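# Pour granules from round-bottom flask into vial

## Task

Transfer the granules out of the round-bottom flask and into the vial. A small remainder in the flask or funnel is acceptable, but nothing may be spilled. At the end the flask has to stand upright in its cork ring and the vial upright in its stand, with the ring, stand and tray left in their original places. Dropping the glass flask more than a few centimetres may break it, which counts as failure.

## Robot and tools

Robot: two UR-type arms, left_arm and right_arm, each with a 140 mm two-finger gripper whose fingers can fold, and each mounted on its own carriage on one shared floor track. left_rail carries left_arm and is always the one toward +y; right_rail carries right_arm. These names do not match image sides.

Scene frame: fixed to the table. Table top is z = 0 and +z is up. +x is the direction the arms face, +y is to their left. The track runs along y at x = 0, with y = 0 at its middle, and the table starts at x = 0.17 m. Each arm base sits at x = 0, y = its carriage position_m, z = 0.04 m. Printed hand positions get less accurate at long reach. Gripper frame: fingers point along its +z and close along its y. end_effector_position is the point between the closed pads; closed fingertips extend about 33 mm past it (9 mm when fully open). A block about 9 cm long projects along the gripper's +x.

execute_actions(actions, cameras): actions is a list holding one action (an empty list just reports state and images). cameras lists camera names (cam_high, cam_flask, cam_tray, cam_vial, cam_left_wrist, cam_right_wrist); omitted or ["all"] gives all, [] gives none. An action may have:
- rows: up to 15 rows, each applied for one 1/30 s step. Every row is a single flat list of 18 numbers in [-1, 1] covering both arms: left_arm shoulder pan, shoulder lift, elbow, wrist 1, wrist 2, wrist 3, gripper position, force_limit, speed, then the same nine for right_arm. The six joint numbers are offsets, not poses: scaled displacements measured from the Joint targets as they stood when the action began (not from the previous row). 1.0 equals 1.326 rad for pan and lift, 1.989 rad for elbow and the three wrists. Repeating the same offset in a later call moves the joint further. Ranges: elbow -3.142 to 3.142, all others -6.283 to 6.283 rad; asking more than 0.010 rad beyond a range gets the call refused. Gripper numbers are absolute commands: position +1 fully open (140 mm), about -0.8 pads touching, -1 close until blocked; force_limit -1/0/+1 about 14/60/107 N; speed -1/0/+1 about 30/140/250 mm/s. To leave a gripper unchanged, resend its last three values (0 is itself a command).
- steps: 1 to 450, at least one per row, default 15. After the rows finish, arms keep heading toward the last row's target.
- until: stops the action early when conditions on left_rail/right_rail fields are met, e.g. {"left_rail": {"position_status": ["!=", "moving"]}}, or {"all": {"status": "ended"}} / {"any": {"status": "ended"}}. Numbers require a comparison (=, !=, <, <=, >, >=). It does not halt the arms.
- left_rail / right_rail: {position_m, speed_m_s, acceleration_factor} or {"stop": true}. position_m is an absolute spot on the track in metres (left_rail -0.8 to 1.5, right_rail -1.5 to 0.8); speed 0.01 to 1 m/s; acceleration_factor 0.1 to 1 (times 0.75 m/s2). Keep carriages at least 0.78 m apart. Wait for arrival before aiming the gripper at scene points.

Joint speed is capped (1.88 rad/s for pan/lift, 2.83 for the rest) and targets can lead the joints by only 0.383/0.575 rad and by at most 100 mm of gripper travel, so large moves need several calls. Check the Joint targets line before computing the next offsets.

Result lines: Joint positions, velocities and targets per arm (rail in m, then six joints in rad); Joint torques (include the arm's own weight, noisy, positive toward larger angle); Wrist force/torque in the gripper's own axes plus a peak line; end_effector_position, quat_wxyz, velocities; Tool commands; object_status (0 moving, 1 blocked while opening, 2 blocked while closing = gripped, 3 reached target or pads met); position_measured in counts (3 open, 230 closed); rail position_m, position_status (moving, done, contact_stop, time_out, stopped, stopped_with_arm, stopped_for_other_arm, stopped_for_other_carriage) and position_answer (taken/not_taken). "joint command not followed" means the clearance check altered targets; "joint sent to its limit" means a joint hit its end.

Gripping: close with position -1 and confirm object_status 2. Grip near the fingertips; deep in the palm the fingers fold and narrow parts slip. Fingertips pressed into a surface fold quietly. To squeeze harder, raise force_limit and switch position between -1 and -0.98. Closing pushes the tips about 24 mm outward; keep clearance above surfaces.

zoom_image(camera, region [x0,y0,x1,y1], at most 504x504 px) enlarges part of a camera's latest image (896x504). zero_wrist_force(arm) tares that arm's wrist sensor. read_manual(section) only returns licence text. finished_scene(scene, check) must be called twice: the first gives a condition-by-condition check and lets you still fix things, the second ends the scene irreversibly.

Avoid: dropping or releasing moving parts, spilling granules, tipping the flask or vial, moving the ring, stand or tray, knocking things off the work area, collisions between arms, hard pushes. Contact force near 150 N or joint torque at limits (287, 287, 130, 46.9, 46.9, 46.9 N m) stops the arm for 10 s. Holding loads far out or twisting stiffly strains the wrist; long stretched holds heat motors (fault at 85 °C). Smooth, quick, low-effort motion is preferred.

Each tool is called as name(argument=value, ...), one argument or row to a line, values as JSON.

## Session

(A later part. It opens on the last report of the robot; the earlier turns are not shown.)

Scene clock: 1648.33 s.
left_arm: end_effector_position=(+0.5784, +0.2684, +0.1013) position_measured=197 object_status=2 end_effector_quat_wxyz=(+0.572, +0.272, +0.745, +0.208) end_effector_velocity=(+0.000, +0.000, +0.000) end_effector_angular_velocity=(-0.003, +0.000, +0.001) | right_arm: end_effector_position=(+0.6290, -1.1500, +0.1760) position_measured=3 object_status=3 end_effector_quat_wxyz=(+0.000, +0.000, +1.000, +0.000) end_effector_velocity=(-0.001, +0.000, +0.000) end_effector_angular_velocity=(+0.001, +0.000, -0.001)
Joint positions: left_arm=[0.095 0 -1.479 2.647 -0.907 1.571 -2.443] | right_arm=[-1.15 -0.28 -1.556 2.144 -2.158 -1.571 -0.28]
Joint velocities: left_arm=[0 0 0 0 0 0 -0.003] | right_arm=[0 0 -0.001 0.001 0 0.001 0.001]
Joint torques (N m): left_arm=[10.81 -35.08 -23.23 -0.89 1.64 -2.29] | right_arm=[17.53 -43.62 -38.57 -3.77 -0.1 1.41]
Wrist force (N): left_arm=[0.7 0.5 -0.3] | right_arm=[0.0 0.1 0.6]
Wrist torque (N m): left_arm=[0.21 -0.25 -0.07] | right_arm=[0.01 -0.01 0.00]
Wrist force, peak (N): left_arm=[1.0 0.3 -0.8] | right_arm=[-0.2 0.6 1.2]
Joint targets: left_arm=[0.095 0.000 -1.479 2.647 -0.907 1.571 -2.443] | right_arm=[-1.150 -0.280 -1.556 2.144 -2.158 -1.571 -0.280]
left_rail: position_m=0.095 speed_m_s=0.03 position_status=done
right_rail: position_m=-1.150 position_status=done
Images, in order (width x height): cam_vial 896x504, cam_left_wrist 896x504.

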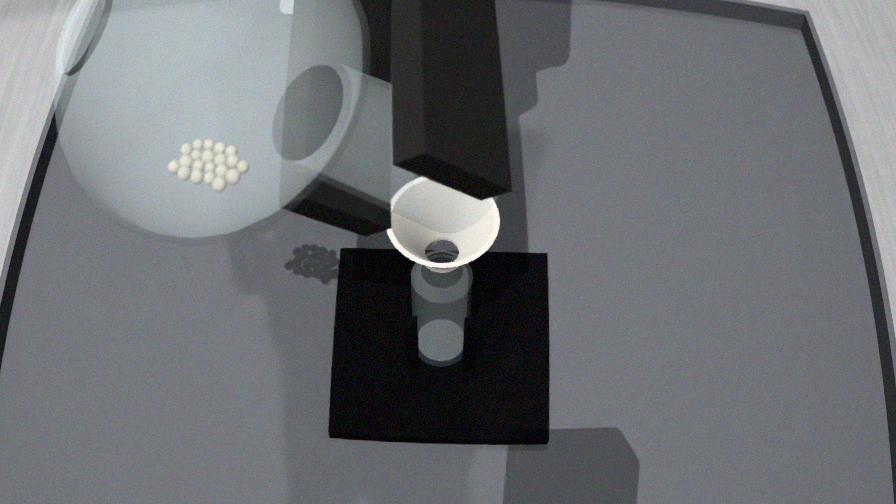

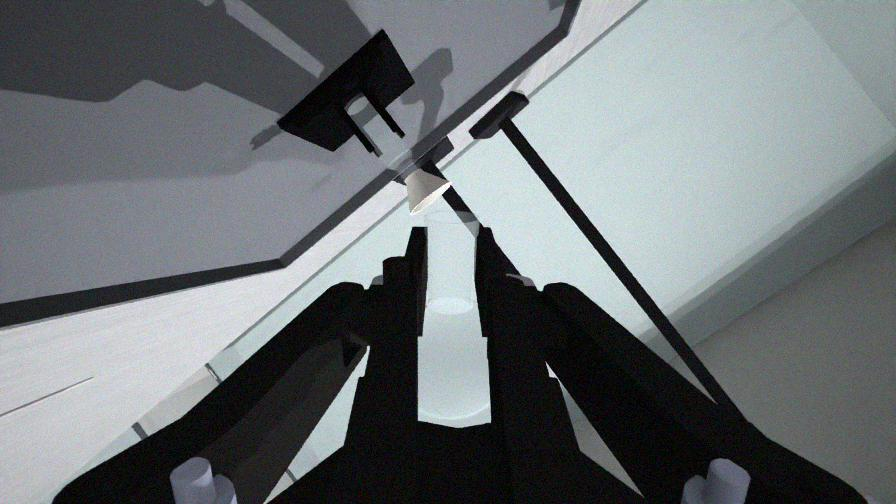

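execute_actions(
  actions=[
    {"left_rail": {"position_m": 0.0965, "speed_m_s": 0.02, "acceleration_factor": 0.2}, "rows": [[0,0,0,0,0,-0.00012,-1,-0.3,-1,0,0,0,0,0,0,1,1,1],[0,0,0,0,0,-0.00084,-1,-0.3,-1,0,0,0,0,0,0,1,1,1],[0,0,0,0,0,-0.00254,-1,-0.3,-1,0,0,0,0,0,0,1,1,1],[0,0,0,0,0,-0.00535,-1,-0.3,-1,0,0,0,0,0,0,1,1,1],[0,0,0,0,0,-0.00921,-1,-0.3,-1,0,0,0,0,0,0,1,1,1],[0,0,0,0,0,-0.01393,-1,-0.3,-1,0,0,0,0,0,0,1,1,1],[0,0,0,0,0,-0.01921,-1,-0.3,-1,0,0,0,0,0,0,1,1,1],[0,0,0,0,0,-0.02467,-1,-0.3,-1,0,0,0,0,0,0,1,1,1],[0,0,0,0,0,-0.02995,-1,-0.3,-1,0,0,0,0,0,0,1,1,1],[0,0,0,0,0,-0.03467,-1,-0.3,-1,0,0,0,0,0,0,1,1,1],[0,0,0,0,0,-0.03853,-1,-0.3,-1,0,0,0,0,0,0,1,1,1],[0,0,0,0,0,-0.04134,-1,-0.3,-1,0,0,0,0,0,0,1,1,1],[0,0,0,0,0,-0.04304,-1,-0.3,-1,0,0,0,0,0,0,1,1,1],[0,0,0,0,0,-0.04376,-1,-0.3,-1,0,0,0,0,0,0,1,1,1],[0,0,0,0,0,-0.04388,-1,-0.3,-1,0,0,0,0,0,0,1,1,1]], "steps": 24},
  ],
  cameras=["cam_vial", "cam_left_wrist"],
)

Scene clock: 1674.70 s.
left_arm: end_effector_position=(+0.5784, +0.2704, +0.1013) position_measured=197 object_status=2 end_effector_quat_wxyz=(+0.581, +0.239, +0.756, +0.183) end_effector_velocity=(+0.000, +0.000, +0.000) end_effector_angular_velocity=(-0.003, +0.001, +0.001) | right_arm: end_effector_position=(+0.6290, -1.1500, +0.1760) position_measured=3 object_status=3 end_effector_quat_wxyz=(+0.000, +0.000, +1.000, +0.000) end_effector_velocity=(-0.001, +0.001, -0.001) end_effector_angular_velocity=(+0.000, +0.002, +0.003)
Joint positions: left_arm=[0.097 0 -1.479 2.647 -0.907 1.571 -2.53] | right_arm=[-1.15 -0.28 -1.556 2.144 -2.158 -1.571 -0.281]
Joint velocities: left_arm=[0 0 0 0 0 0 -0.003] | right_arm=[0 0.002 0.001 0.001 0 0 -0.001]
Joint torques (N m): left_arm=[9.7 -30.87 -18.44 -0.66 1.61 -3.18] | right_arm=[16.04 -42.47 -36.4 -3.73 -0.4 1.46]
Wrist force (N): left_arm=[0.7 -0.1 -0.4] | right_arm=[-0.1 0.2 0.3]
Wrist torque (N m): left_arm=[0.07 -0.27 -0.06] | right_arm=[0.05 0.00 0.00]
Wrist force, peak (N): left_arm=[1.3 0.4 -0.1] | right_arm=[-0.1 0.3 1.1]
Joint targets: left_arm=[0.097 0.000 -1.479 2.647 -0.907 1.571 -2.531] | right_arm=[-1.150 -0.280 -1.556 2.144 -2.158 -1.571 -0.280]
left_rail: position_m=0.097 speed_m_s=0.02 position_status=done
right_rail: position_m=-1.150 position_status=done
Images, in order (width x height): cam_vial 896x504, cam_left_wrist 896x504.

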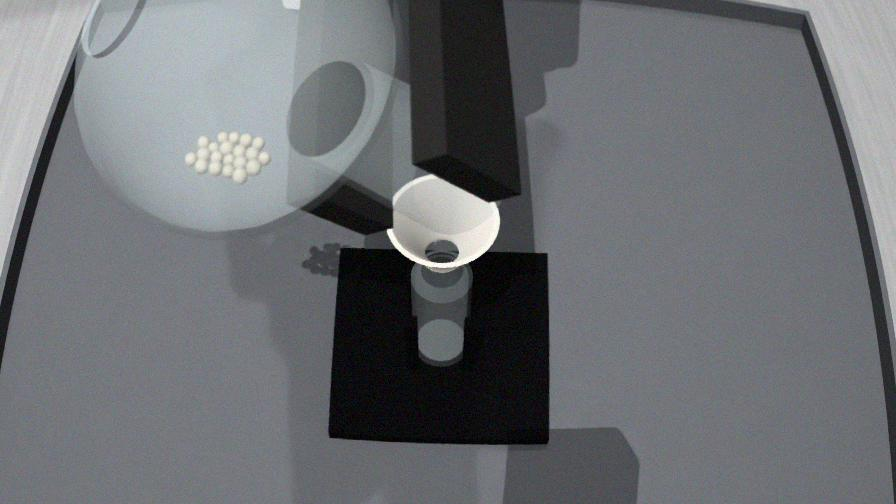

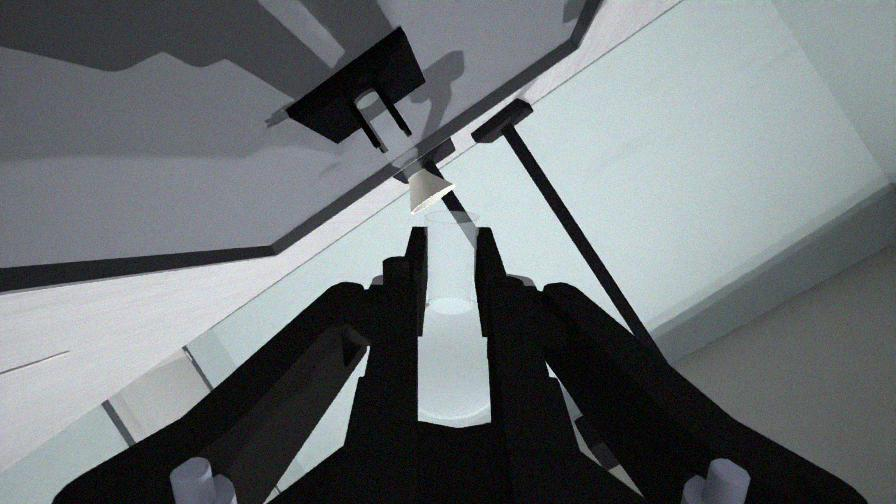

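execute_actions(
  actions=[
    {"left_rail": {"position_m": 0.0985, "speed_m_s": 0.02, "acceleration_factor": 0.2}, "rows": [[0,0,0,0,0,-0.00012,-1,-0.3,-1,0,0,0,0,0,0,1,1,1],[0,0,0,0,0,-0.00084,-1,-0.3,-1,0,0,0,0,0,0,1,1,1],[0,0,0,0,0,-0.00254,-1,-0.3,-1,0,0,0,0,0,0,1,1,1],[0,0,0,0,0,-0.00535,-1,-0.3,-1,0,0,0,0,0,0,1,1,1],[0,0,0,0,0,-0.00921,-1,-0.3,-1,0,0,0,0,0,0,1,1,1],[0,0,0,0,0,-0.01393,-1,-0.3,-1,0,0,0,0,0,0,1,1,1],[0,0,0,0,0,-0.01921,-1,-0.3,-1,0,0,0,0,0,0,1,1,1],[0,0,0,0,0,-0.02467,-1,-0.3,-1,0,0,0,0,0,0,1,1,1],[0,0,0,0,0,-0.02995,-1,-0.3,-1,0,0,0,0,0,0,1,1,1],[0,0,0,0,0,-0.03467,-1,-0.3,-1,0,0,0,0,0,0,1,1,1],[0,0,0,0,0,-0.03853,-1,-0.3,-1,0,0,0,0,0,0,1,1,1],[0,0,0,0,0,-0.04134,-1,-0.3,-1,0,0,0,0,0,0,1,1,1],[0,0,0,0,0,-0.04304,-1,-0.3,-1,0,0,0,0,0,0,1,1,1],[0,0,0,0,0,-0.04376,-1,-0.3,-1,0,0,0,0,0,0,1,1,1],[0,0,0,0,0,-0.04388,-1,-0.3,-1,0,0,0,0,0,0,1,1,1]], "steps": 24},
  ],
  cameras=["cam_vial", "cam_left_wrist"],
)

Scene clock: 1687.80 s.
left_arm: end_effector_position=(+0.5784, +0.2724, +0.1013) position_measured=197 object_status=2 end_effector_quat_wxyz=(+0.588, +0.206, +0.766, +0.158) end_effector_velocity=(+0.000, +0.000, +0.000) end_effector_angular_velocity=(-0.003, +0.000, +0.001) | right_arm: end_effector_position=(+0.6290, -1.1500, +0.1760) position_measured=3 object_status=3 end_effector_quat_wxyz=(+0.000, +0.000, +1.000, +0.000) end_effector_velocity=(-0.001, +0.000, +0.000) end_effector_angular_velocity=(+0.000, +0.000, -0.001)
Joint positions: left_arm=[0.099 0 -1.479 2.647 -0.907 1.571 -2.617] | right_arm=[-1.15 -0.28 -1.556 2.144 -2.158 -1.571 -0.28]
Joint velocities: left_arm=[0 0 0 0 0 0.001 -0.003] | right_arm=[0 -0.001 -0.001 0.001 0 0 0]
Joint torques (N m): left_arm=[9.56 -28.63 -16.06 -0.86 1.93 -2.45] | right_arm=[15.84 -43.12 -37.71 -3.5 0.03 1.46]
Wrist force (N): left_arm=[0.5 0.4 -0.4] | right_arm=[-0.2 0.2 0.7]
Wrist torque (N m): left_arm=[0.16 -0.25 -0.06] | right_arm=[0.04 0.03 0.00]
Wrist force, peak (N): left_arm=[1.2 0.4 -0.5] | right_arm=[-0.2 0.8 0.9]
Joint targets: left_arm=[0.099 0.000 -1.479 2.647 -0.907 1.571 -2.618] | right_arm=[-1.150 -0.280 -1.556 2.144 -2.158 -1.571 -0.280]
left_rail: position_m=0.099 speed_m_s=0.02 position_status=done
right_rail: position_m=-1.150 position_status=done
Images, in order (width x height): cam_vial 896x504, cam_left_wrist 896x504.

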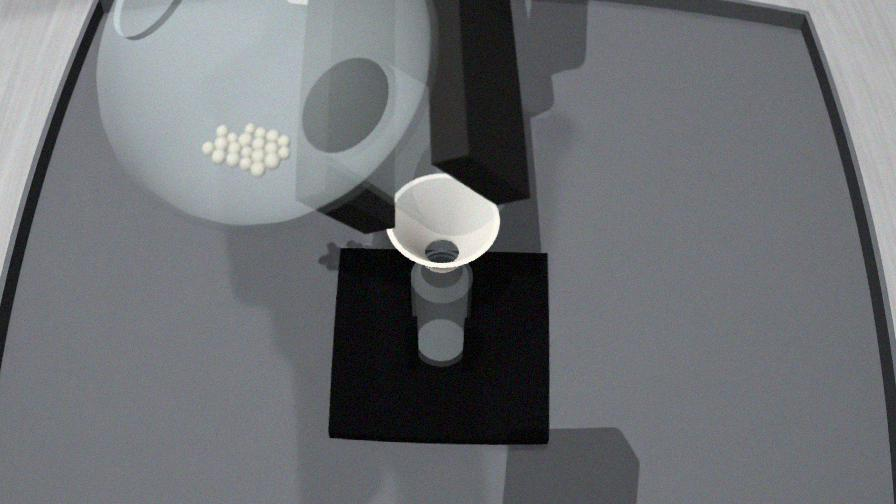

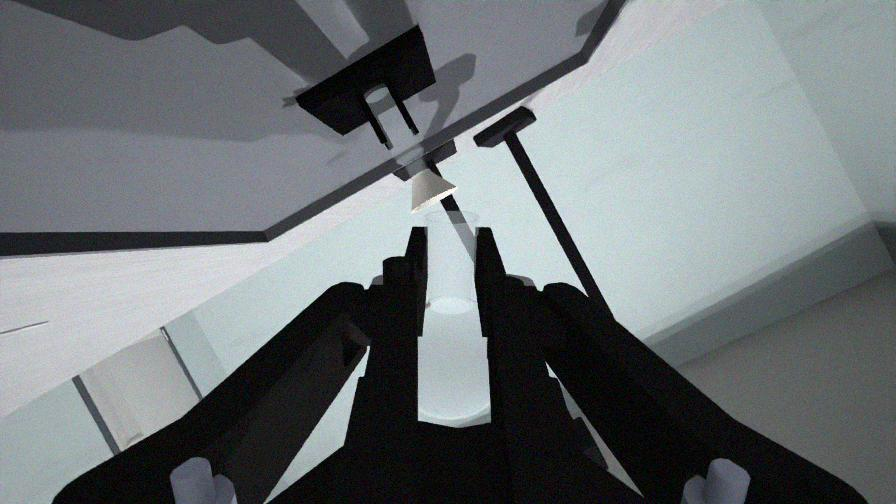

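zoom_image(
  camera="cam_left_wrist",
  region=[370, 150, 500, 250],
)

zoom_image(
  camera="cam_vial",
  region=[280, 90, 540, 280],
)

Scaled by 3.877 from the camera's 896x504 image, which has a finer 1280x720 frame.

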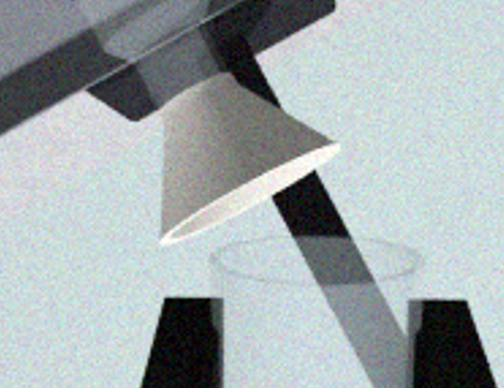

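Scaled by 1.938 from the camera's 896x504 image, which has a finer 1280x720 frame.

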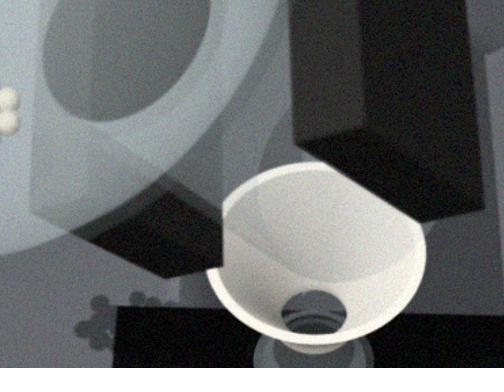

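execute_actions(
  actions=[
    {"left_rail": {"position_m": 0.1000, "speed_m_s": 0.02, "acceleration_factor": 0.2}, "rows": [[0,0,0,0,0,-0.00009,-1,-0.3,-1,0,0,0,0,0,0,1,1,1],[0,0,0,0,0,-0.00067,-1,-0.3,-1,0,0,0,0,0,0,1,1,1],[0,0,0,0,0,-0.00203,-1,-0.3,-1,0,0,0,0,0,0,1,1,1],[0,0,0,0,0,-0.00428,-1,-0.3,-1,0,0,0,0,0,0,1,1,1],[0,0,0,0,0,-0.00737,-1,-0.3,-1,0,0,0,0,0,0,1,1,1],[0,0,0,0,0,-0.01114,-1,-0.3,-1,0,0,0,0,0,0,1,1,1],[0,0,0,0,0,-0.01536,-1,-0.3,-1,0,0,0,0,0,0,1,1,1],[0,0,0,0,0,-0.01974,-1,-0.3,-1,0,0,0,0,0,0,1,1,1],[0,0,0,0,0,-0.02396,-1,-0.3,-1,0,0,0,0,0,0,1,1,1],[0,0,0,0,0,-0.02773,-1,-0.3,-1,0,0,0,0,0,0,1,1,1],[0,0,0,0,0,-0.03082,-1,-0.3,-1,0,0,0,0,0,0,1,1,1],[0,0,0,0,0,-0.03307,-1,-0.3,-1,0,0,0,0,0,0,1,1,1],[0,0,0,0,0,-0.03443,-1,-0.3,-1,0,0,0,0,0,0,1,1,1],[0,0,0,0,0,-0.03501,-1,-0.3,-1,0,0,0,0,0,0,1,1,1],[0,0,0,0,0,-0.0351,-1,-0.3,-1,0,0,0,0,0,0,1,1,1]], "steps": 24},
  ],
  cameras=["cam_vial", "cam_left_wrist"],
)

Scene clock: 1707.03 s.
left_arm: end_effector_position=(+0.5784, +0.2739, +0.1013) position_measured=197 object_status=2 end_effector_quat_wxyz=(+0.593, +0.179, +0.773, +0.137) end_effector_velocity=(+0.000, +0.000, +0.000) end_effector_angular_velocity=(-0.003, +0.000, +0.001) | right_arm: end_effector_position=(+0.6290, -1.1500, +0.1760) position_measured=3 object_status=3 end_effector_quat_wxyz=(+0.000, +0.000, +1.000, +0.000) end_effector_velocity=(+0.000, +0.000, +0.001) end_effector_angular_velocity=(+0.001, -0.002, -0.001)
Joint positions: left_arm=[0.1 0 -1.479 2.647 -0.907 1.571 -2.687] | right_arm=[-1.15 -0.28 -1.556 2.144 -2.158 -1.571 -0.281]
Joint velocities: left_arm=[0 0 0 0 0 0 -0.003] | right_arm=[0 -0.001 -0.001 0 0 0.002 0]
Joint torques (N m): left_arm=[7.8 -28.91 -12.11 -1.02 2.39 -2.09] | right_arm=[16.38 -43.07 -41.26 -3.84 -0.65 1.11]
Wrist force (N): left_arm=[0.5 0.2 -0.4] | right_arm=[0.0 0.5 0.5]
Wrist torque (N m): left_arm=[0.10 -0.25 -0.08] | right_arm=[0.11 -0.02 0.01]
Wrist force, peak (N): left_arm=[0.9 0.1 -0.8] | right_arm=[-0.4 0.7 1.0]
Joint targets: left_arm=[0.100 0.000 -1.479 2.647 -0.907 1.571 -2.688] | right_arm=[-1.150 -0.280 -1.556 2.144 -2.158 -1.571 -0.280]
left_rail: position_m=0.100 speed_m_s=0.02 position_status=done
right_rail: position_m=-1.150 position_status=done
Images, in order (width x height): cam_vial 896x504, cam_left_wrist 896x504.

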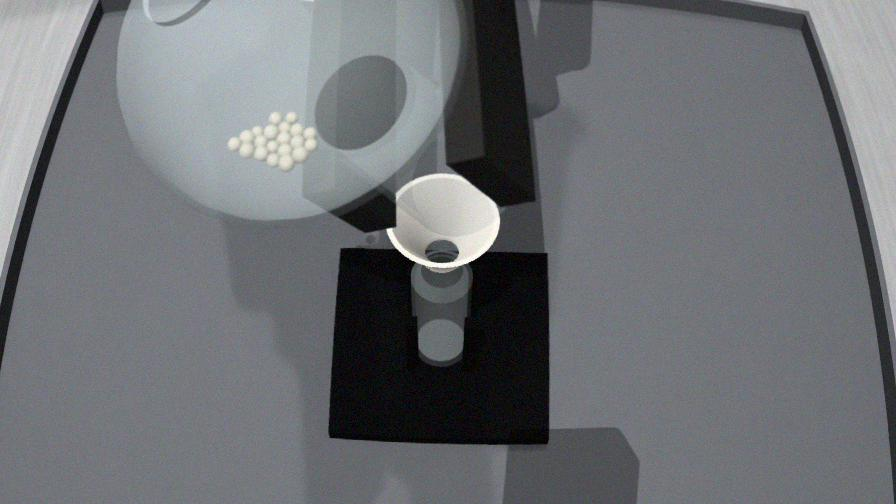

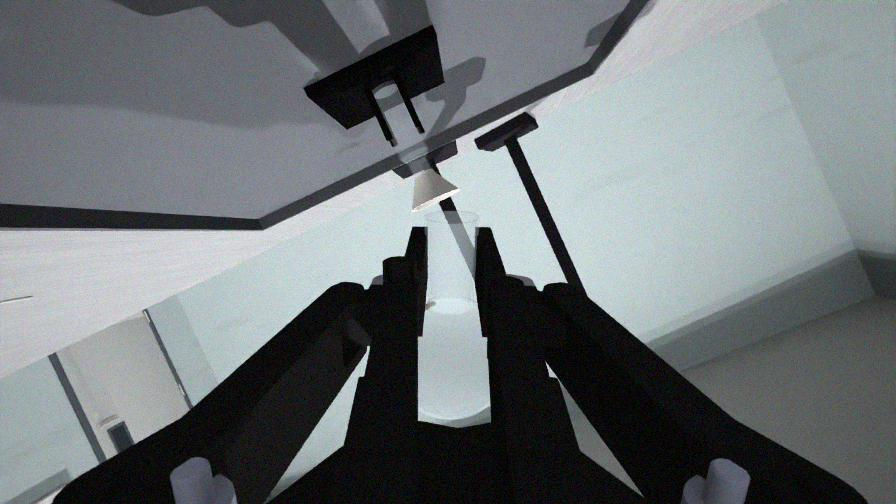

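execute_actions(
  actions=[
    {"left_rail": {"position_m": 0.1013, "speed_m_s": 0.02, "acceleration_factor": 0.2}, "rows": [[0,0,0,0,0,-0.00009,-1,-0.3,-1,0,0,0,0,0,0,1,1,1],[0,0,0,0,0,-0.00067,-1,-0.3,-1,0,0,0,0,0,0,1,1,1],[0,0,0,0,0,-0.00203,-1,-0.3,-1,0,0,0,0,0,0,1,1,1],[0,0,0,0,0,-0.00428,-1,-0.3,-1,0,0,0,0,0,0,1,1,1],[0,0,0,0,0,-0.00737,-1,-0.3,-1,0,0,0,0,0,0,1,1,1],[0,0,0,0,0,-0.01114,-1,-0.3,-1,0,0,0,0,0,0,1,1,1],[0,0,0,0,0,-0.01536,-1,-0.3,-1,0,0,0,0,0,0,1,1,1],[0,0,0,0,0,-0.01974,-1,-0.3,-1,0,0,0,0,0,0,1,1,1],[0,0,0,0,0,-0.02396,-1,-0.3,-1,0,0,0,0,0,0,1,1,1],[0,0,0,0,0,-0.02773,-1,-0.3,-1,0,0,0,0,0,0,1,1,1],[0,0,0,0,0,-0.03082,-1,-0.3,-1,0,0,0,0,0,0,1,1,1],[0,0,0,0,0,-0.03307,-1,-0.3,-1,0,0,0,0,0,0,1,1,1],[0,0,0,0,0,-0.03443,-1,-0.3,-1,0,0,0,0,0,0,1,1,1],[0,0,0,0,0,-0.03501,-1,-0.3,-1,0,0,0,0,0,0,1,1,1],[0,0,0,0,0,-0.0351,-1,-0.3,-1,0,0,0,0,0,0,1,1,1]], "steps": 24},
  ],
  cameras=["cam_vial", "cam_left_wrist"],
)

Scene clock: 1720.00 s.
left_arm: end_effector_position=(+0.5784, +0.2752, +0.1013) position_measured=197 object_status=2 end_effector_quat_wxyz=(+0.598, +0.152, +0.779, +0.116) end_effector_velocity=(-0.001, +0.000, +0.000) end_effector_angular_velocity=(-0.003, +0.001, +0.001) | right_arm: end_effector_position=(+0.6290, -1.1500, +0.1760) position_measured=3 object_status=3 end_effector_quat_wxyz=(+0.000, +0.000, +1.000, +0.000) end_effector_velocity=(+0.000, +0.000, -0.001) end_effector_angular_velocity=(+0.001, +0.002, +0.000)
Joint positions: left_arm=[0.101 0 -1.479 2.647 -0.907 1.571 -2.757] | right_arm=[-1.15 -0.28 -1.556 2.144 -2.158 -1.571 -0.28]
Joint velocities: left_arm=[0 0 0 0.001 0.001 0 -0.003] | right_arm=[0 0.001 0.001 0 0.001 0 0]
Joint torques (N m): left_arm=[8.91 -29.6 -8.58 -0.99 2.26 -2.98] | right_arm=[11.55 -41.77 -42.01 -3.75 -0.59 1.18]
Wrist force (N): left_arm=[0.8 0.2 -0.2] | right_arm=[-0.2 0.6 0.7]
Wrist torque (N m): left_arm=[0.08 -0.31 -0.10] | right_arm=[0.14 0.04 0.00]
Wrist force, peak (N): left_arm=[1.3 0.5 -0.4] | right_arm=[-0.5 0.7 0.9]
Joint targets: left_arm=[0.101 0.000 -1.479 2.647 -0.907 1.571 -2.757] | right_arm=[-1.150 -0.280 -1.556 2.144 -2.158 -1.571 -0.280]
left_rail: position_m=0.101 speed_m_s=0.02 position_status=done
right_rail: position_m=-1.150 position_status=done
Images, in order (width x height): cam_vial 896x504, cam_left_wrist 896x504.

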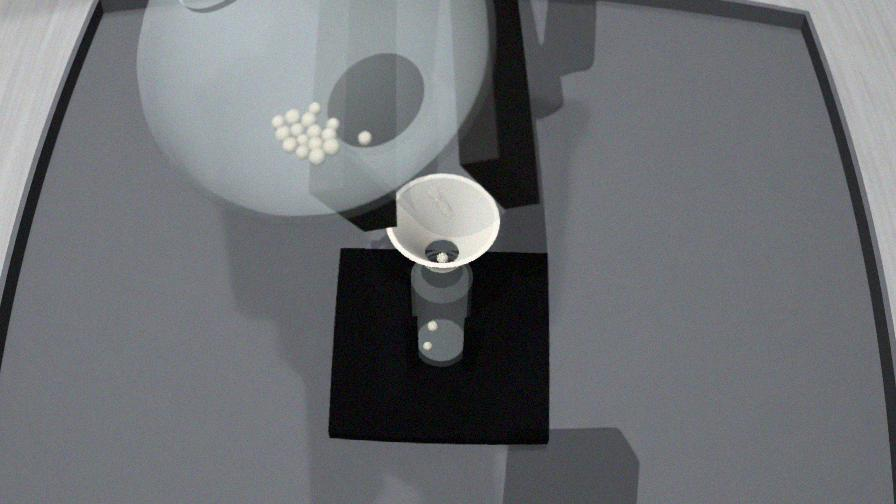

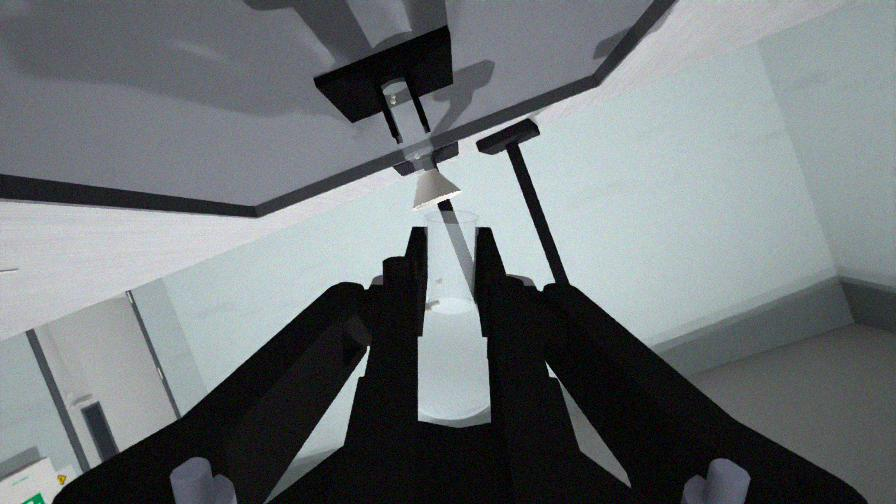

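execute_actions(
  actions=[],
  cameras=["cam_vial", "cam_left_wrist", "cam_tray"],
)

Scene clock: 1722.73 s.
left_arm: end_effector_position=(+0.5784, +0.2752, +0.1013) position_measured=197 object_status=2 end_effector_quat_wxyz=(+0.598, +0.152, +0.779, +0.116) end_effector_velocity=(+0.000, +0.000, +0.000) end_effector_angular_velocity=(+0.000, +0.000, +0.001) | right_arm: end_effector_position=(+0.6290, -1.1500, +0.1760) position_measured=3 object_status=3 end_effector_quat_wxyz=(+0.000, +0.000, +1.000, +0.000) end_effector_velocity=(+0.000, -0.001, -0.001) end_effector_angular_velocity=(+0.000, +0.002, -0.002)
Joint positions: left_arm=[0.101 0 -1.479 2.647 -0.907 1.571 -2.757] | right_arm=[-1.15 -0.28 -1.556 2.144 -2.158 -1.571 -0.28]
Joint velocities: left_arm=[0 0 0 0 0 -0.001 0] | right_arm=[0 -0.001 0.001 0 0 -0.001 0]
Joint torques (N m): left_arm=[9.41 -29.45 -8.65 -1.03 2.38 -2.44] | right_arm=[15.5 -42.92 -41.88 -3.52 -0.48 1.29]
Wrist force (N): left_arm=[0.6 0.2 -0.5] | right_arm=[-0.1 0.3 0.9]
Wrist torque (N m): left_arm=[0.07 -0.26 -0.09] | right_arm=[0.07 0.00 0.00]
Wrist force, peak (N): left_arm=[1.1 0.5 -0.3] | right_arm=[-0.2 0.3 1.2]
Joint targets: left_arm=[0.101 0.000 -1.479 2.647 -0.907 1.571 -2.757] | right_arm=[-1.150 -0.280 -1.556 2.144 -2.158 -1.571 -0.280]
Tool commands: left_gripper/position=-1.0 left_gripper/force_limit=-0.3 left_gripper/speed=-1.0 right_gripper/position=+1.0 right_gripper/force_limit=+1.0 right_gripper/speed=+1.0
left_rail: position_m=0.101 speed_m_s=0.02 position_status=done
right_rail: position_m=-1.150 position_status=done
Images, in order (width x height): cam_tray 896x504, cam_vial 896x504, cam_left_wrist 896x504.

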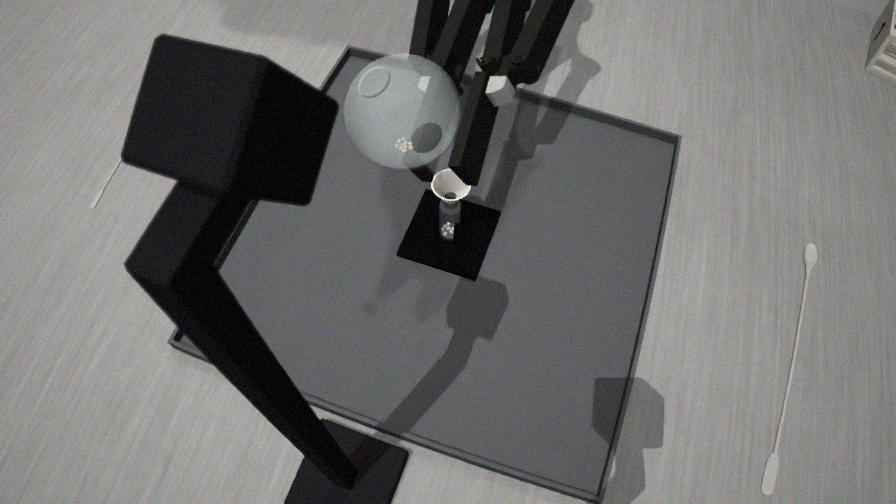

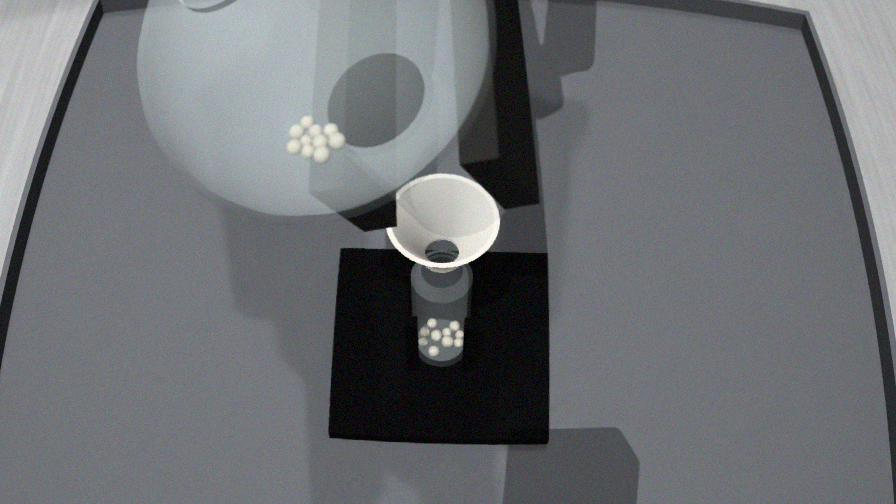

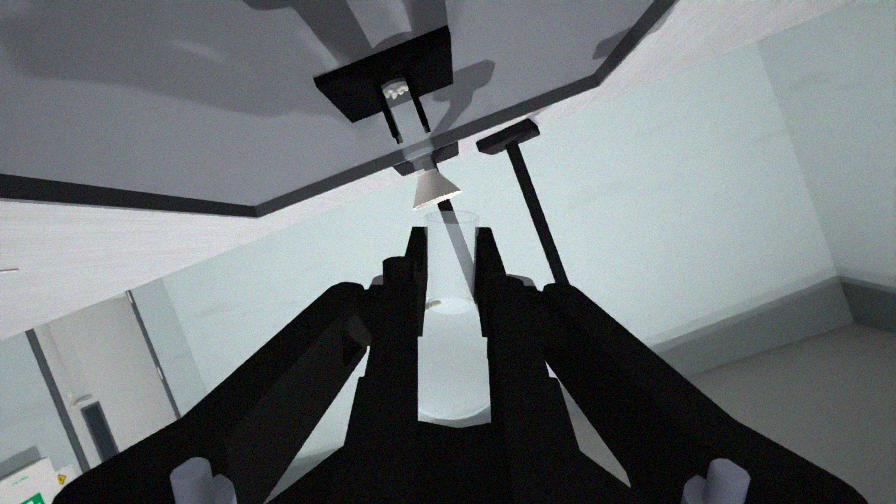

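execute_actions(
  actions=[
    {"left_rail": {"position_m": 0.1026, "speed_m_s": 0.02, "acceleration_factor": 0.2}, "rows": [[0,0,0,0,0,-0.00009,-1,-0.3,-1,0,0,0,0,0,0,1,1,1],[0,0,0,0,0,-0.00067,-1,-0.3,-1,0,0,0,0,0,0,1,1,1],[0,0,0,0,0,-0.00203,-1,-0.3,-1,0,0,0,0,0,0,1,1,1],[0,0,0,0,0,-0.00428,-1,-0.3,-1,0,0,0,0,0,0,1,1,1],[0,0,0,0,0,-0.00737,-1,-0.3,-1,0,0,0,0,0,0,1,1,1],[0,0,0,0,0,-0.01114,-1,-0.3,-1,0,0,0,0,0,0,1,1,1],[0,0,0,0,0,-0.01536,-1,-0.3,-1,0,0,0,0,0,0,1,1,1],[0,0,0,0,0,-0.01974,-1,-0.3,-1,0,0,0,0,0,0,1,1,1],[0,0,0,0,0,-0.02396,-1,-0.3,-1,0,0,0,0,0,0,1,1,1],[0,0,0,0,0,-0.02773,-1,-0.3,-1,0,0,0,0,0,0,1,1,1],[0,0,0,0,0,-0.03082,-1,-0.3,-1,0,0,0,0,0,0,1,1,1],[0,0,0,0,0,-0.03307,-1,-0.3,-1,0,0,0,0,0,0,1,1,1],[0,0,0,0,0,-0.03443,-1,-0.3,-1,0,0,0,0,0,0,1,1,1],[0,0,0,0,0,-0.03501,-1,-0.3,-1,0,0,0,0,0,0,1,1,1],[0,0,0,0,0,-0.0351,-1,-0.3,-1,0,0,0,0,0,0,1,1,1]], "steps": 40},
  ],
  cameras=["cam_vial", "cam_left_wrist"],
)

Scene clock: 1734.33 s.
left_arm: end_effector_position=(+0.5784, +0.2765, +0.1013) position_measured=197 object_status=2 end_effector_quat_wxyz=(+0.602, +0.124, +0.783, +0.095) end_effector_velocity=(+0.000, +0.000, +0.000) end_effector_angular_velocity=(-0.001, +0.000, -0.001) | right_arm: end_effector_position=(+0.6290, -1.1500, +0.1760) position_measured=3 object_status=3 end_effector_quat_wxyz=(+0.000, +0.000, +1.000, +0.000) end_effector_velocity=(+0.000, -0.001, -0.001) end_effector_angular_velocity=(+0.000, +0.001, -0.001)
Joint positions: left_arm=[0.103 0 -1.479 2.647 -0.907 1.571 -2.827] | right_arm=[-1.15 -0.28 -1.556 2.144 -2.158 -1.571 -0.28]
Joint velocities: left_arm=[0 0 0 0 0 0.001 -0.001] | right_arm=[0 -0.001 0.001 0 0 0 -0.001]
Joint torques (N m): left_arm=[10.44 -29.38 -9.93 -0.94 2.12 -2.45] | right_arm=[13.26 -42.95 -44.79 -3.47 -0.19 1.15]
Wrist force (N): left_arm=[0.6 -0.2 -0.4] | right_arm=[0.1 0.3 0.7]
Wrist torque (N m): left_arm=[0.00 -0.27 -0.08] | right_arm=[0.06 -0.04 0.00]
Wrist force, peak (N): left_arm=[1.1 0.5 -1.0] | right_arm=[-0.2 0.8 1.0]
Joint targets: left_arm=[0.103 0.000 -1.479 2.647 -0.907 1.571 -2.827] | right_arm=[-1.150 -0.280 -1.556 2.144 -2.158 -1.571 -0.280]
left_rail: position_m=0.103 speed_m_s=0.02 position_status=done
right_rail: position_m=-1.150 position_status=done
Images, in order (width x height): cam_vial 896x504, cam_left_wrist 896x504.

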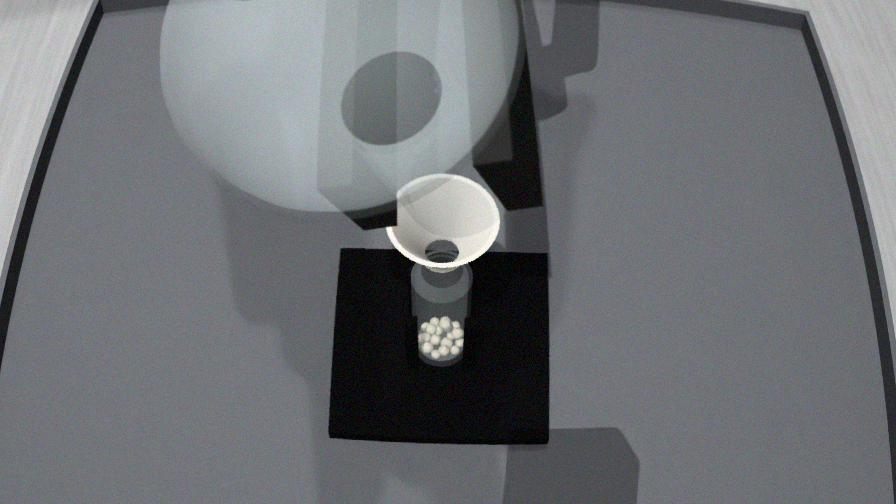

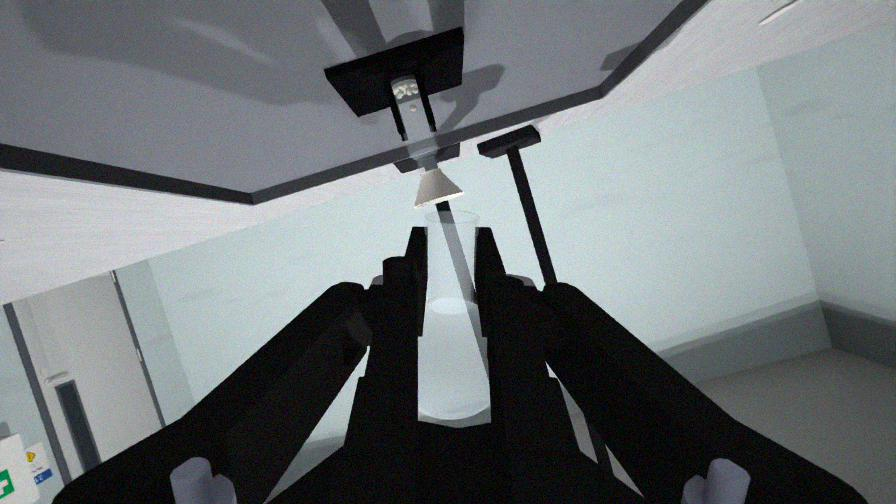

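zoom_image(
  camera="cam_vial",
  region=[300, 30, 560, 220],
)

zoom_image(
  camera="cam_vial",
  region=[380, 230, 500, 380],
)

zoom_image(
  camera="cam_left_wrist",
  region=[360, 60, 540, 240],
)

Scaled by 1.938 from the camera's 896x504 image, which has a finer 1280x720 frame.

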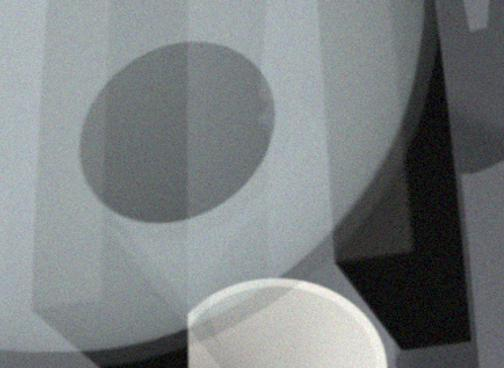

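Scaled by 3.360 from the camera's 896x504 image, which has a finer 1280x720 frame.

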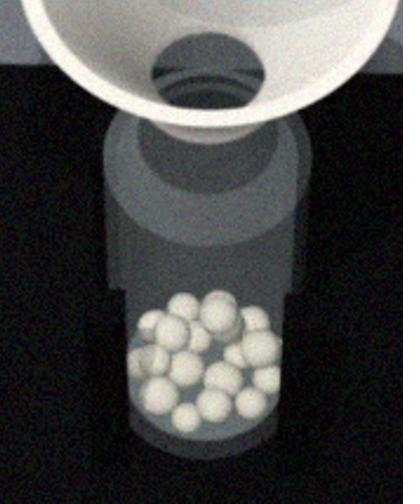

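Scaled by 2.800 from the camera's 896x504 image, which has a finer 1280x720 frame.

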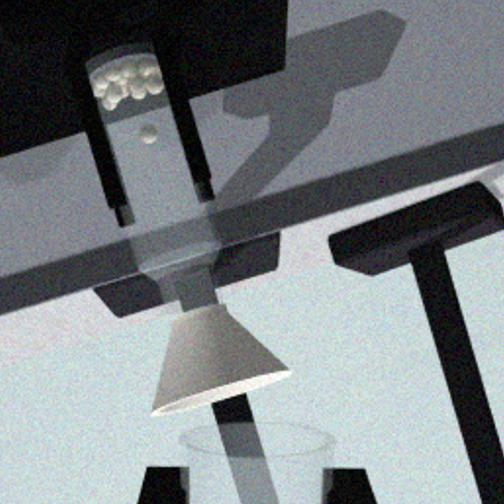

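execute_actions(
  actions=[],
  cameras=["cam_vial", "cam_tray"],
)

Scene clock: 1742.80 s.
left_arm: end_effector_position=(+0.5784, +0.2765, +0.1013) position_measured=197 object_status=2 end_effector_quat_wxyz=(+0.602, +0.124, +0.783, +0.095) end_effector_velocity=(-0.001, +0.001, +0.000) end_effector_angular_velocity=(+0.000, +0.001, +0.001) | right_arm: end_effector_position=(+0.6290, -1.1500, +0.1760) position_measured=3 object_status=3 end_effector_quat_wxyz=(+0.000, +0.000, +1.000, +0.000) end_effector_velocity=(+0.001, +0.000, +0.000) end_effector_angular_velocity=(-0.001, +0.001, +0.000)
Joint positions: left_arm=[0.103 0 -1.479 2.647 -0.907 1.571 -2.827] | right_arm=[-1.15 -0.28 -1.556 2.144 -2.158 -1.571 -0.28]
Joint velocities: left_arm=[0 0.001 0 0 0 0 0.001] | right_arm=[0 0 0.002 -0.002 0 -0.001 0]
Joint torques (N m): left_arm=[8.37 -28.71 -10.16 -1.03 2.27 -2.4] | right_arm=[16.11 -41.64 -45.28 -3.84 -0.23 1.09]
Wrist force (N): left_arm=[0.7 0.1 -0.4] | right_arm=[-0.1 0.3 0.5]
Wrist torque (N m): left_arm=[0.07 -0.30 -0.07] | right_arm=[0.05 0.01 0.00]
Wrist force, peak (N): left_arm=[1.3 0.4 -0.3] | right_arm=[0.0 0.2 1.2]
Joint targets: left_arm=[0.103 0.000 -1.479 2.647 -0.907 1.571 -2.827] | right_arm=[-1.150 -0.280 -1.556 2.144 -2.158 -1.571 -0.280]
Tool commands: left_gripper/position=-1.0 left_gripper/force_limit=-0.3 left_gripper/speed=-1.0 right_gripper/position=+1.0 right_gripper/force_limit=+1.0 right_gripper/speed=+1.0
left_rail: position_m=0.103 speed_m_s=0.02 position_status=done
right_rail: position_m=-1.150 position_status=done
Images, in order (width x height): cam_tray 896x504, cam_vial 896x504.

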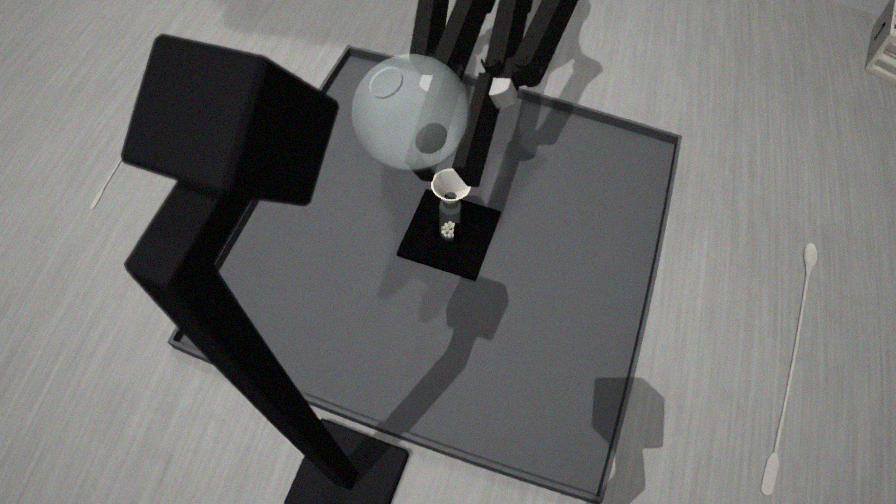

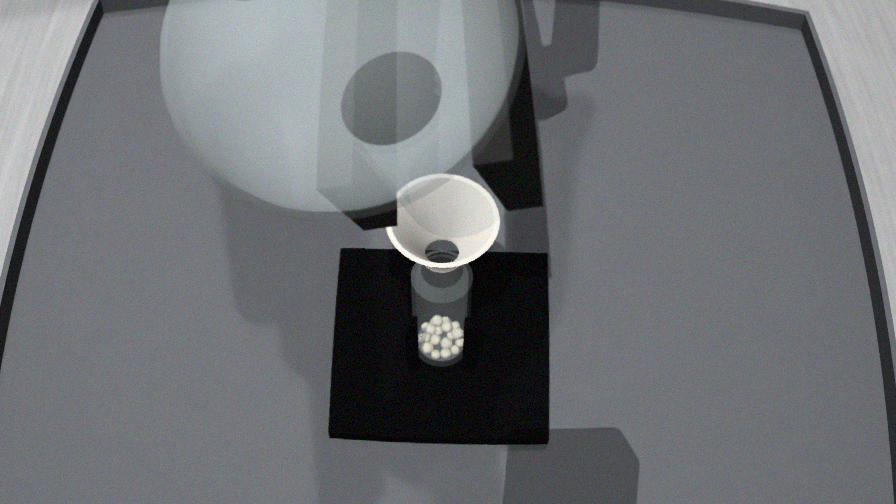

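execute_actions(
  actions=[
    {"rows": [[0,-0.00024,-0.00003,0.00019,0,0,-1,-0.3,-1,0,0,0,0,0,0,1,1,1],[0,-0.00169,-0.00023,0.00136,0,0,-1,-0.3,-1,0,0,0,0,0,0,1,1,1],[0,-0.0051,-0.00069,0.00409,0,0,-1,-0.3,-1,0,0,0,0,0,0,1,1,1],[0,-0.01074,-0.00146,0.00862,0,0,-1,-0.3,-1,0,0,0,0,0,0,1,1,1],[0,-0.0185,-0.00251,0.01484,0,0,-1,-0.3,-1,0,0,0,0,0,0,1,1,1],[0,-0.02797,-0.0038,0.02244,0,0,-1,-0.3,-1,0,0,0,0,0,0,1,1,1],[0,-0.03857,-0.00524,0.03095,0,0,-1,-0.3,-1,0,0,0,0,0,0,1,1,1],[0,-0.04955,-0.00673,0.03976,0,0,-1,-0.3,-1,0,0,0,0,0,0,1,1,1],[0,-0.06015,-0.00817,0.04827,0,0,-1,-0.3,-1,0,0,0,0,0,0,1,1,1],[0,-0.06962,-0.00945,0.05587,0,0,-1,-0.3,-1,0,0,0,0,0,0,1,1,1],[0,-0.07738,-0.01051,0.06209,0,0,-1,-0.3,-1,0,0,0,0,0,0,1,1,1],[0,-0.08302,-0.01127,0.06662,0,0,-1,-0.3,-1,0,0,0,0,0,0,1,1,1],[0,-0.08643,-0.01174,0.06935,0,0,-1,-0.3,-1,0,0,0,0,0,0,1,1,1],[0,-0.08788,-0.01193,0.07052,0,0,-1,-0.3,-1,0,0,0,0,0,0,1,1,1],[0,-0.088119,-0.011966,0.070712,0,0,-1,-0.3,-1,0,0,0,0,0,0,1,1,1]], "steps": 18},
  ],
  cameras=["cam_vial"],
)

Scene clock: 1799.80 s.
left_arm: end_effector_position=(+0.5784, +0.2765, +0.1401) position_measured=197 object_status=2 end_effector_quat_wxyz=(+0.602, +0.124, +0.783, +0.095) end_effector_velocity=(+0.000, -0.001, +0.001) end_effector_angular_velocity=(+0.000, +0.000, -0.001) | right_arm: end_effector_position=(+0.6290, -1.1500, +0.1760) position_measured=3 object_status=3 end_effector_quat_wxyz=(+0.000, +0.000, +1.000, +0.000) end_effector_velocity=(+0.001, +0.000, +0.000) end_effector_angular_velocity=(+0.000, +0.000, +0.001)
Joint positions: left_arm=[0.103 0 -1.595 2.623 -0.766 1.571 -2.827] | right_arm=[-1.15 -0.28 -1.556 2.144 -2.158 -1.571 -0.28]
Joint velocities: left_arm=[0 -0.001 -0.002 -0.001 0.003 0.001 0] | right_arm=[0 0.001 0.002 -0.001 0 0 0]
Joint torques (N m): left_arm=[8.17 -36.68 -37.4 0.22 2.34 -2.5] | right_arm=[13.07 -43.25 -44.78 -3.72 -0.11 1.01]
Wrist force (N): left_arm=[1.1 0.4 -0.5] | right_arm=[-0.1 0.5 0.8]
Wrist torque (N m): left_arm=[0.13 -0.36 -0.10] | right_arm=[0.10 0.00 0.00]
Wrist force, peak (N): left_arm=[1.9 -0.5 -0.4] | right_arm=[-0.4 0.6 1.0]
Joint targets: left_arm=[0.103 0.000 -1.596 2.623 -0.766 1.571 -2.827] | right_arm=[-1.150 -0.280 -1.556 2.144 -2.158 -1.571 -0.280]
left_rail: position_m=0.103 speed_m_s=0.02 position_status=done
right_rail: position_m=-1.150 position_status=done
Images, in order (width x height): cam_vial 896x504.

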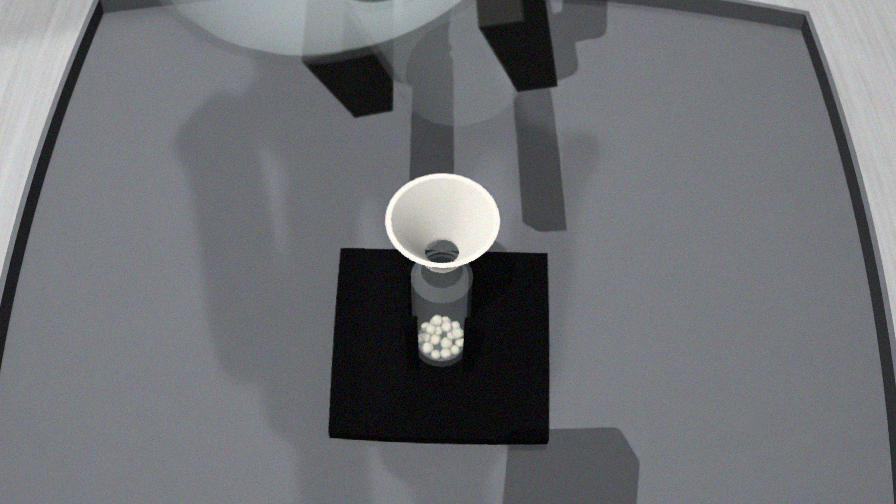

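execute_actions(
  actions=[],
  cameras=["cam_vial", "cam_left_wrist"],
)

Scene clock: 1824.70 s.
left_arm: end_effector_position=(+0.5784, +0.2765, +0.1403) position_measured=197 object_status=2 end_effector_quat_wxyz=(+0.602, +0.124, +0.783, +0.095) end_effector_velocity=(+0.000, +0.000, +0.000) end_effector_angular_velocity=(-0.001, -0.001, +0.000) | right_arm: end_effector_position=(+0.6290, -1.1500, +0.1760) position_measured=3 object_status=3 end_effector_quat_wxyz=(+0.000, +0.000, +1.000, +0.000) end_effector_velocity=(+0.001, -0.001, +0.001) end_effector_angular_velocity=(-0.001, -0.002, +0.000)
Joint positions: left_arm=[0.103 0 -1.596 2.623 -0.766 1.571 -2.827] | right_arm=[-1.15 -0.28 -1.556 2.144 -2.158 -1.571 -0.28]
Joint velocities: left_arm=[0 0 0 0 0 0 -0.001] | right_arm=[0 -0.001 -0.001 -0.001 0 0 0]
Joint torques (N m): left_arm=[8.96 -36.23 -29.77 -0.98 2.46 -2.13] | right_arm=[14.93 -43.62 -46.27 -3.98 -0.51 0.64]
Wrist force (N): left_arm=[0.9 0.5 -0.6] | right_arm=[-0.1 0.1 1.0]
Wrist torque (N m): left_arm=[0.16 -0.33 -0.10] | right_arm=[0.03 0.00 0.00]
Wrist force, peak (N): left_arm=[1.3 0.7 -0.4] | right_arm=[0.2 0.7 0.9]
Joint targets: left_arm=[0.103 0.000 -1.596 2.623 -0.766 1.571 -2.827] | right_arm=[-1.150 -0.280 -1.556 2.144 -2.158 -1.571 -0.280]
Tool commands: left_gripper/position=-1.0 left_gripper/force_limit=-0.3 left_gripper/speed=-1.0 right_gripper/position=+1.0 right_gripper/force_limit=+1.0 right_gripper/speed=+1.0
left_rail: position_m=0.103 speed_m_s=0.02 position_status=done
right_rail: position_m=-1.150 position_status=done
Images, in order (width x height): cam_vial 896x504, cam_left_wrist 896x504.

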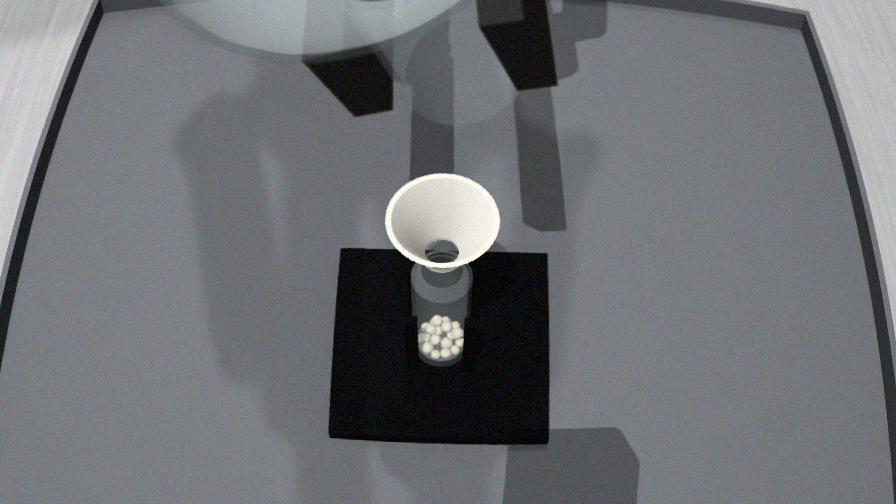

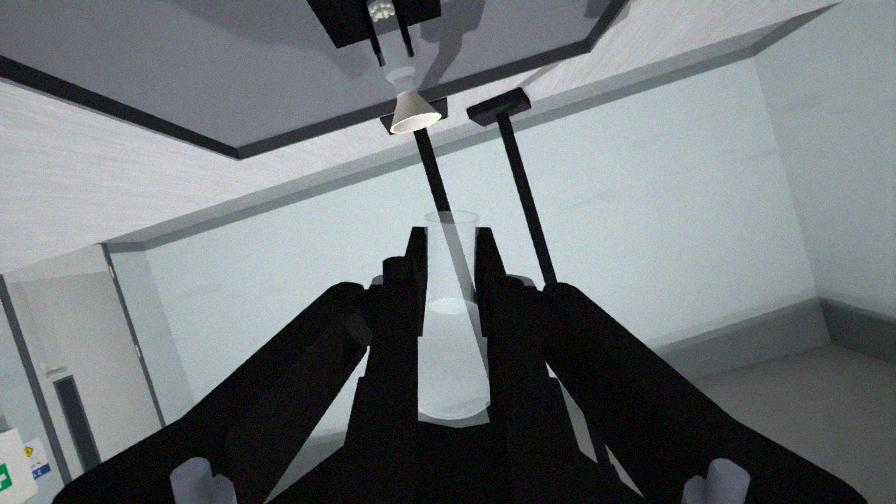

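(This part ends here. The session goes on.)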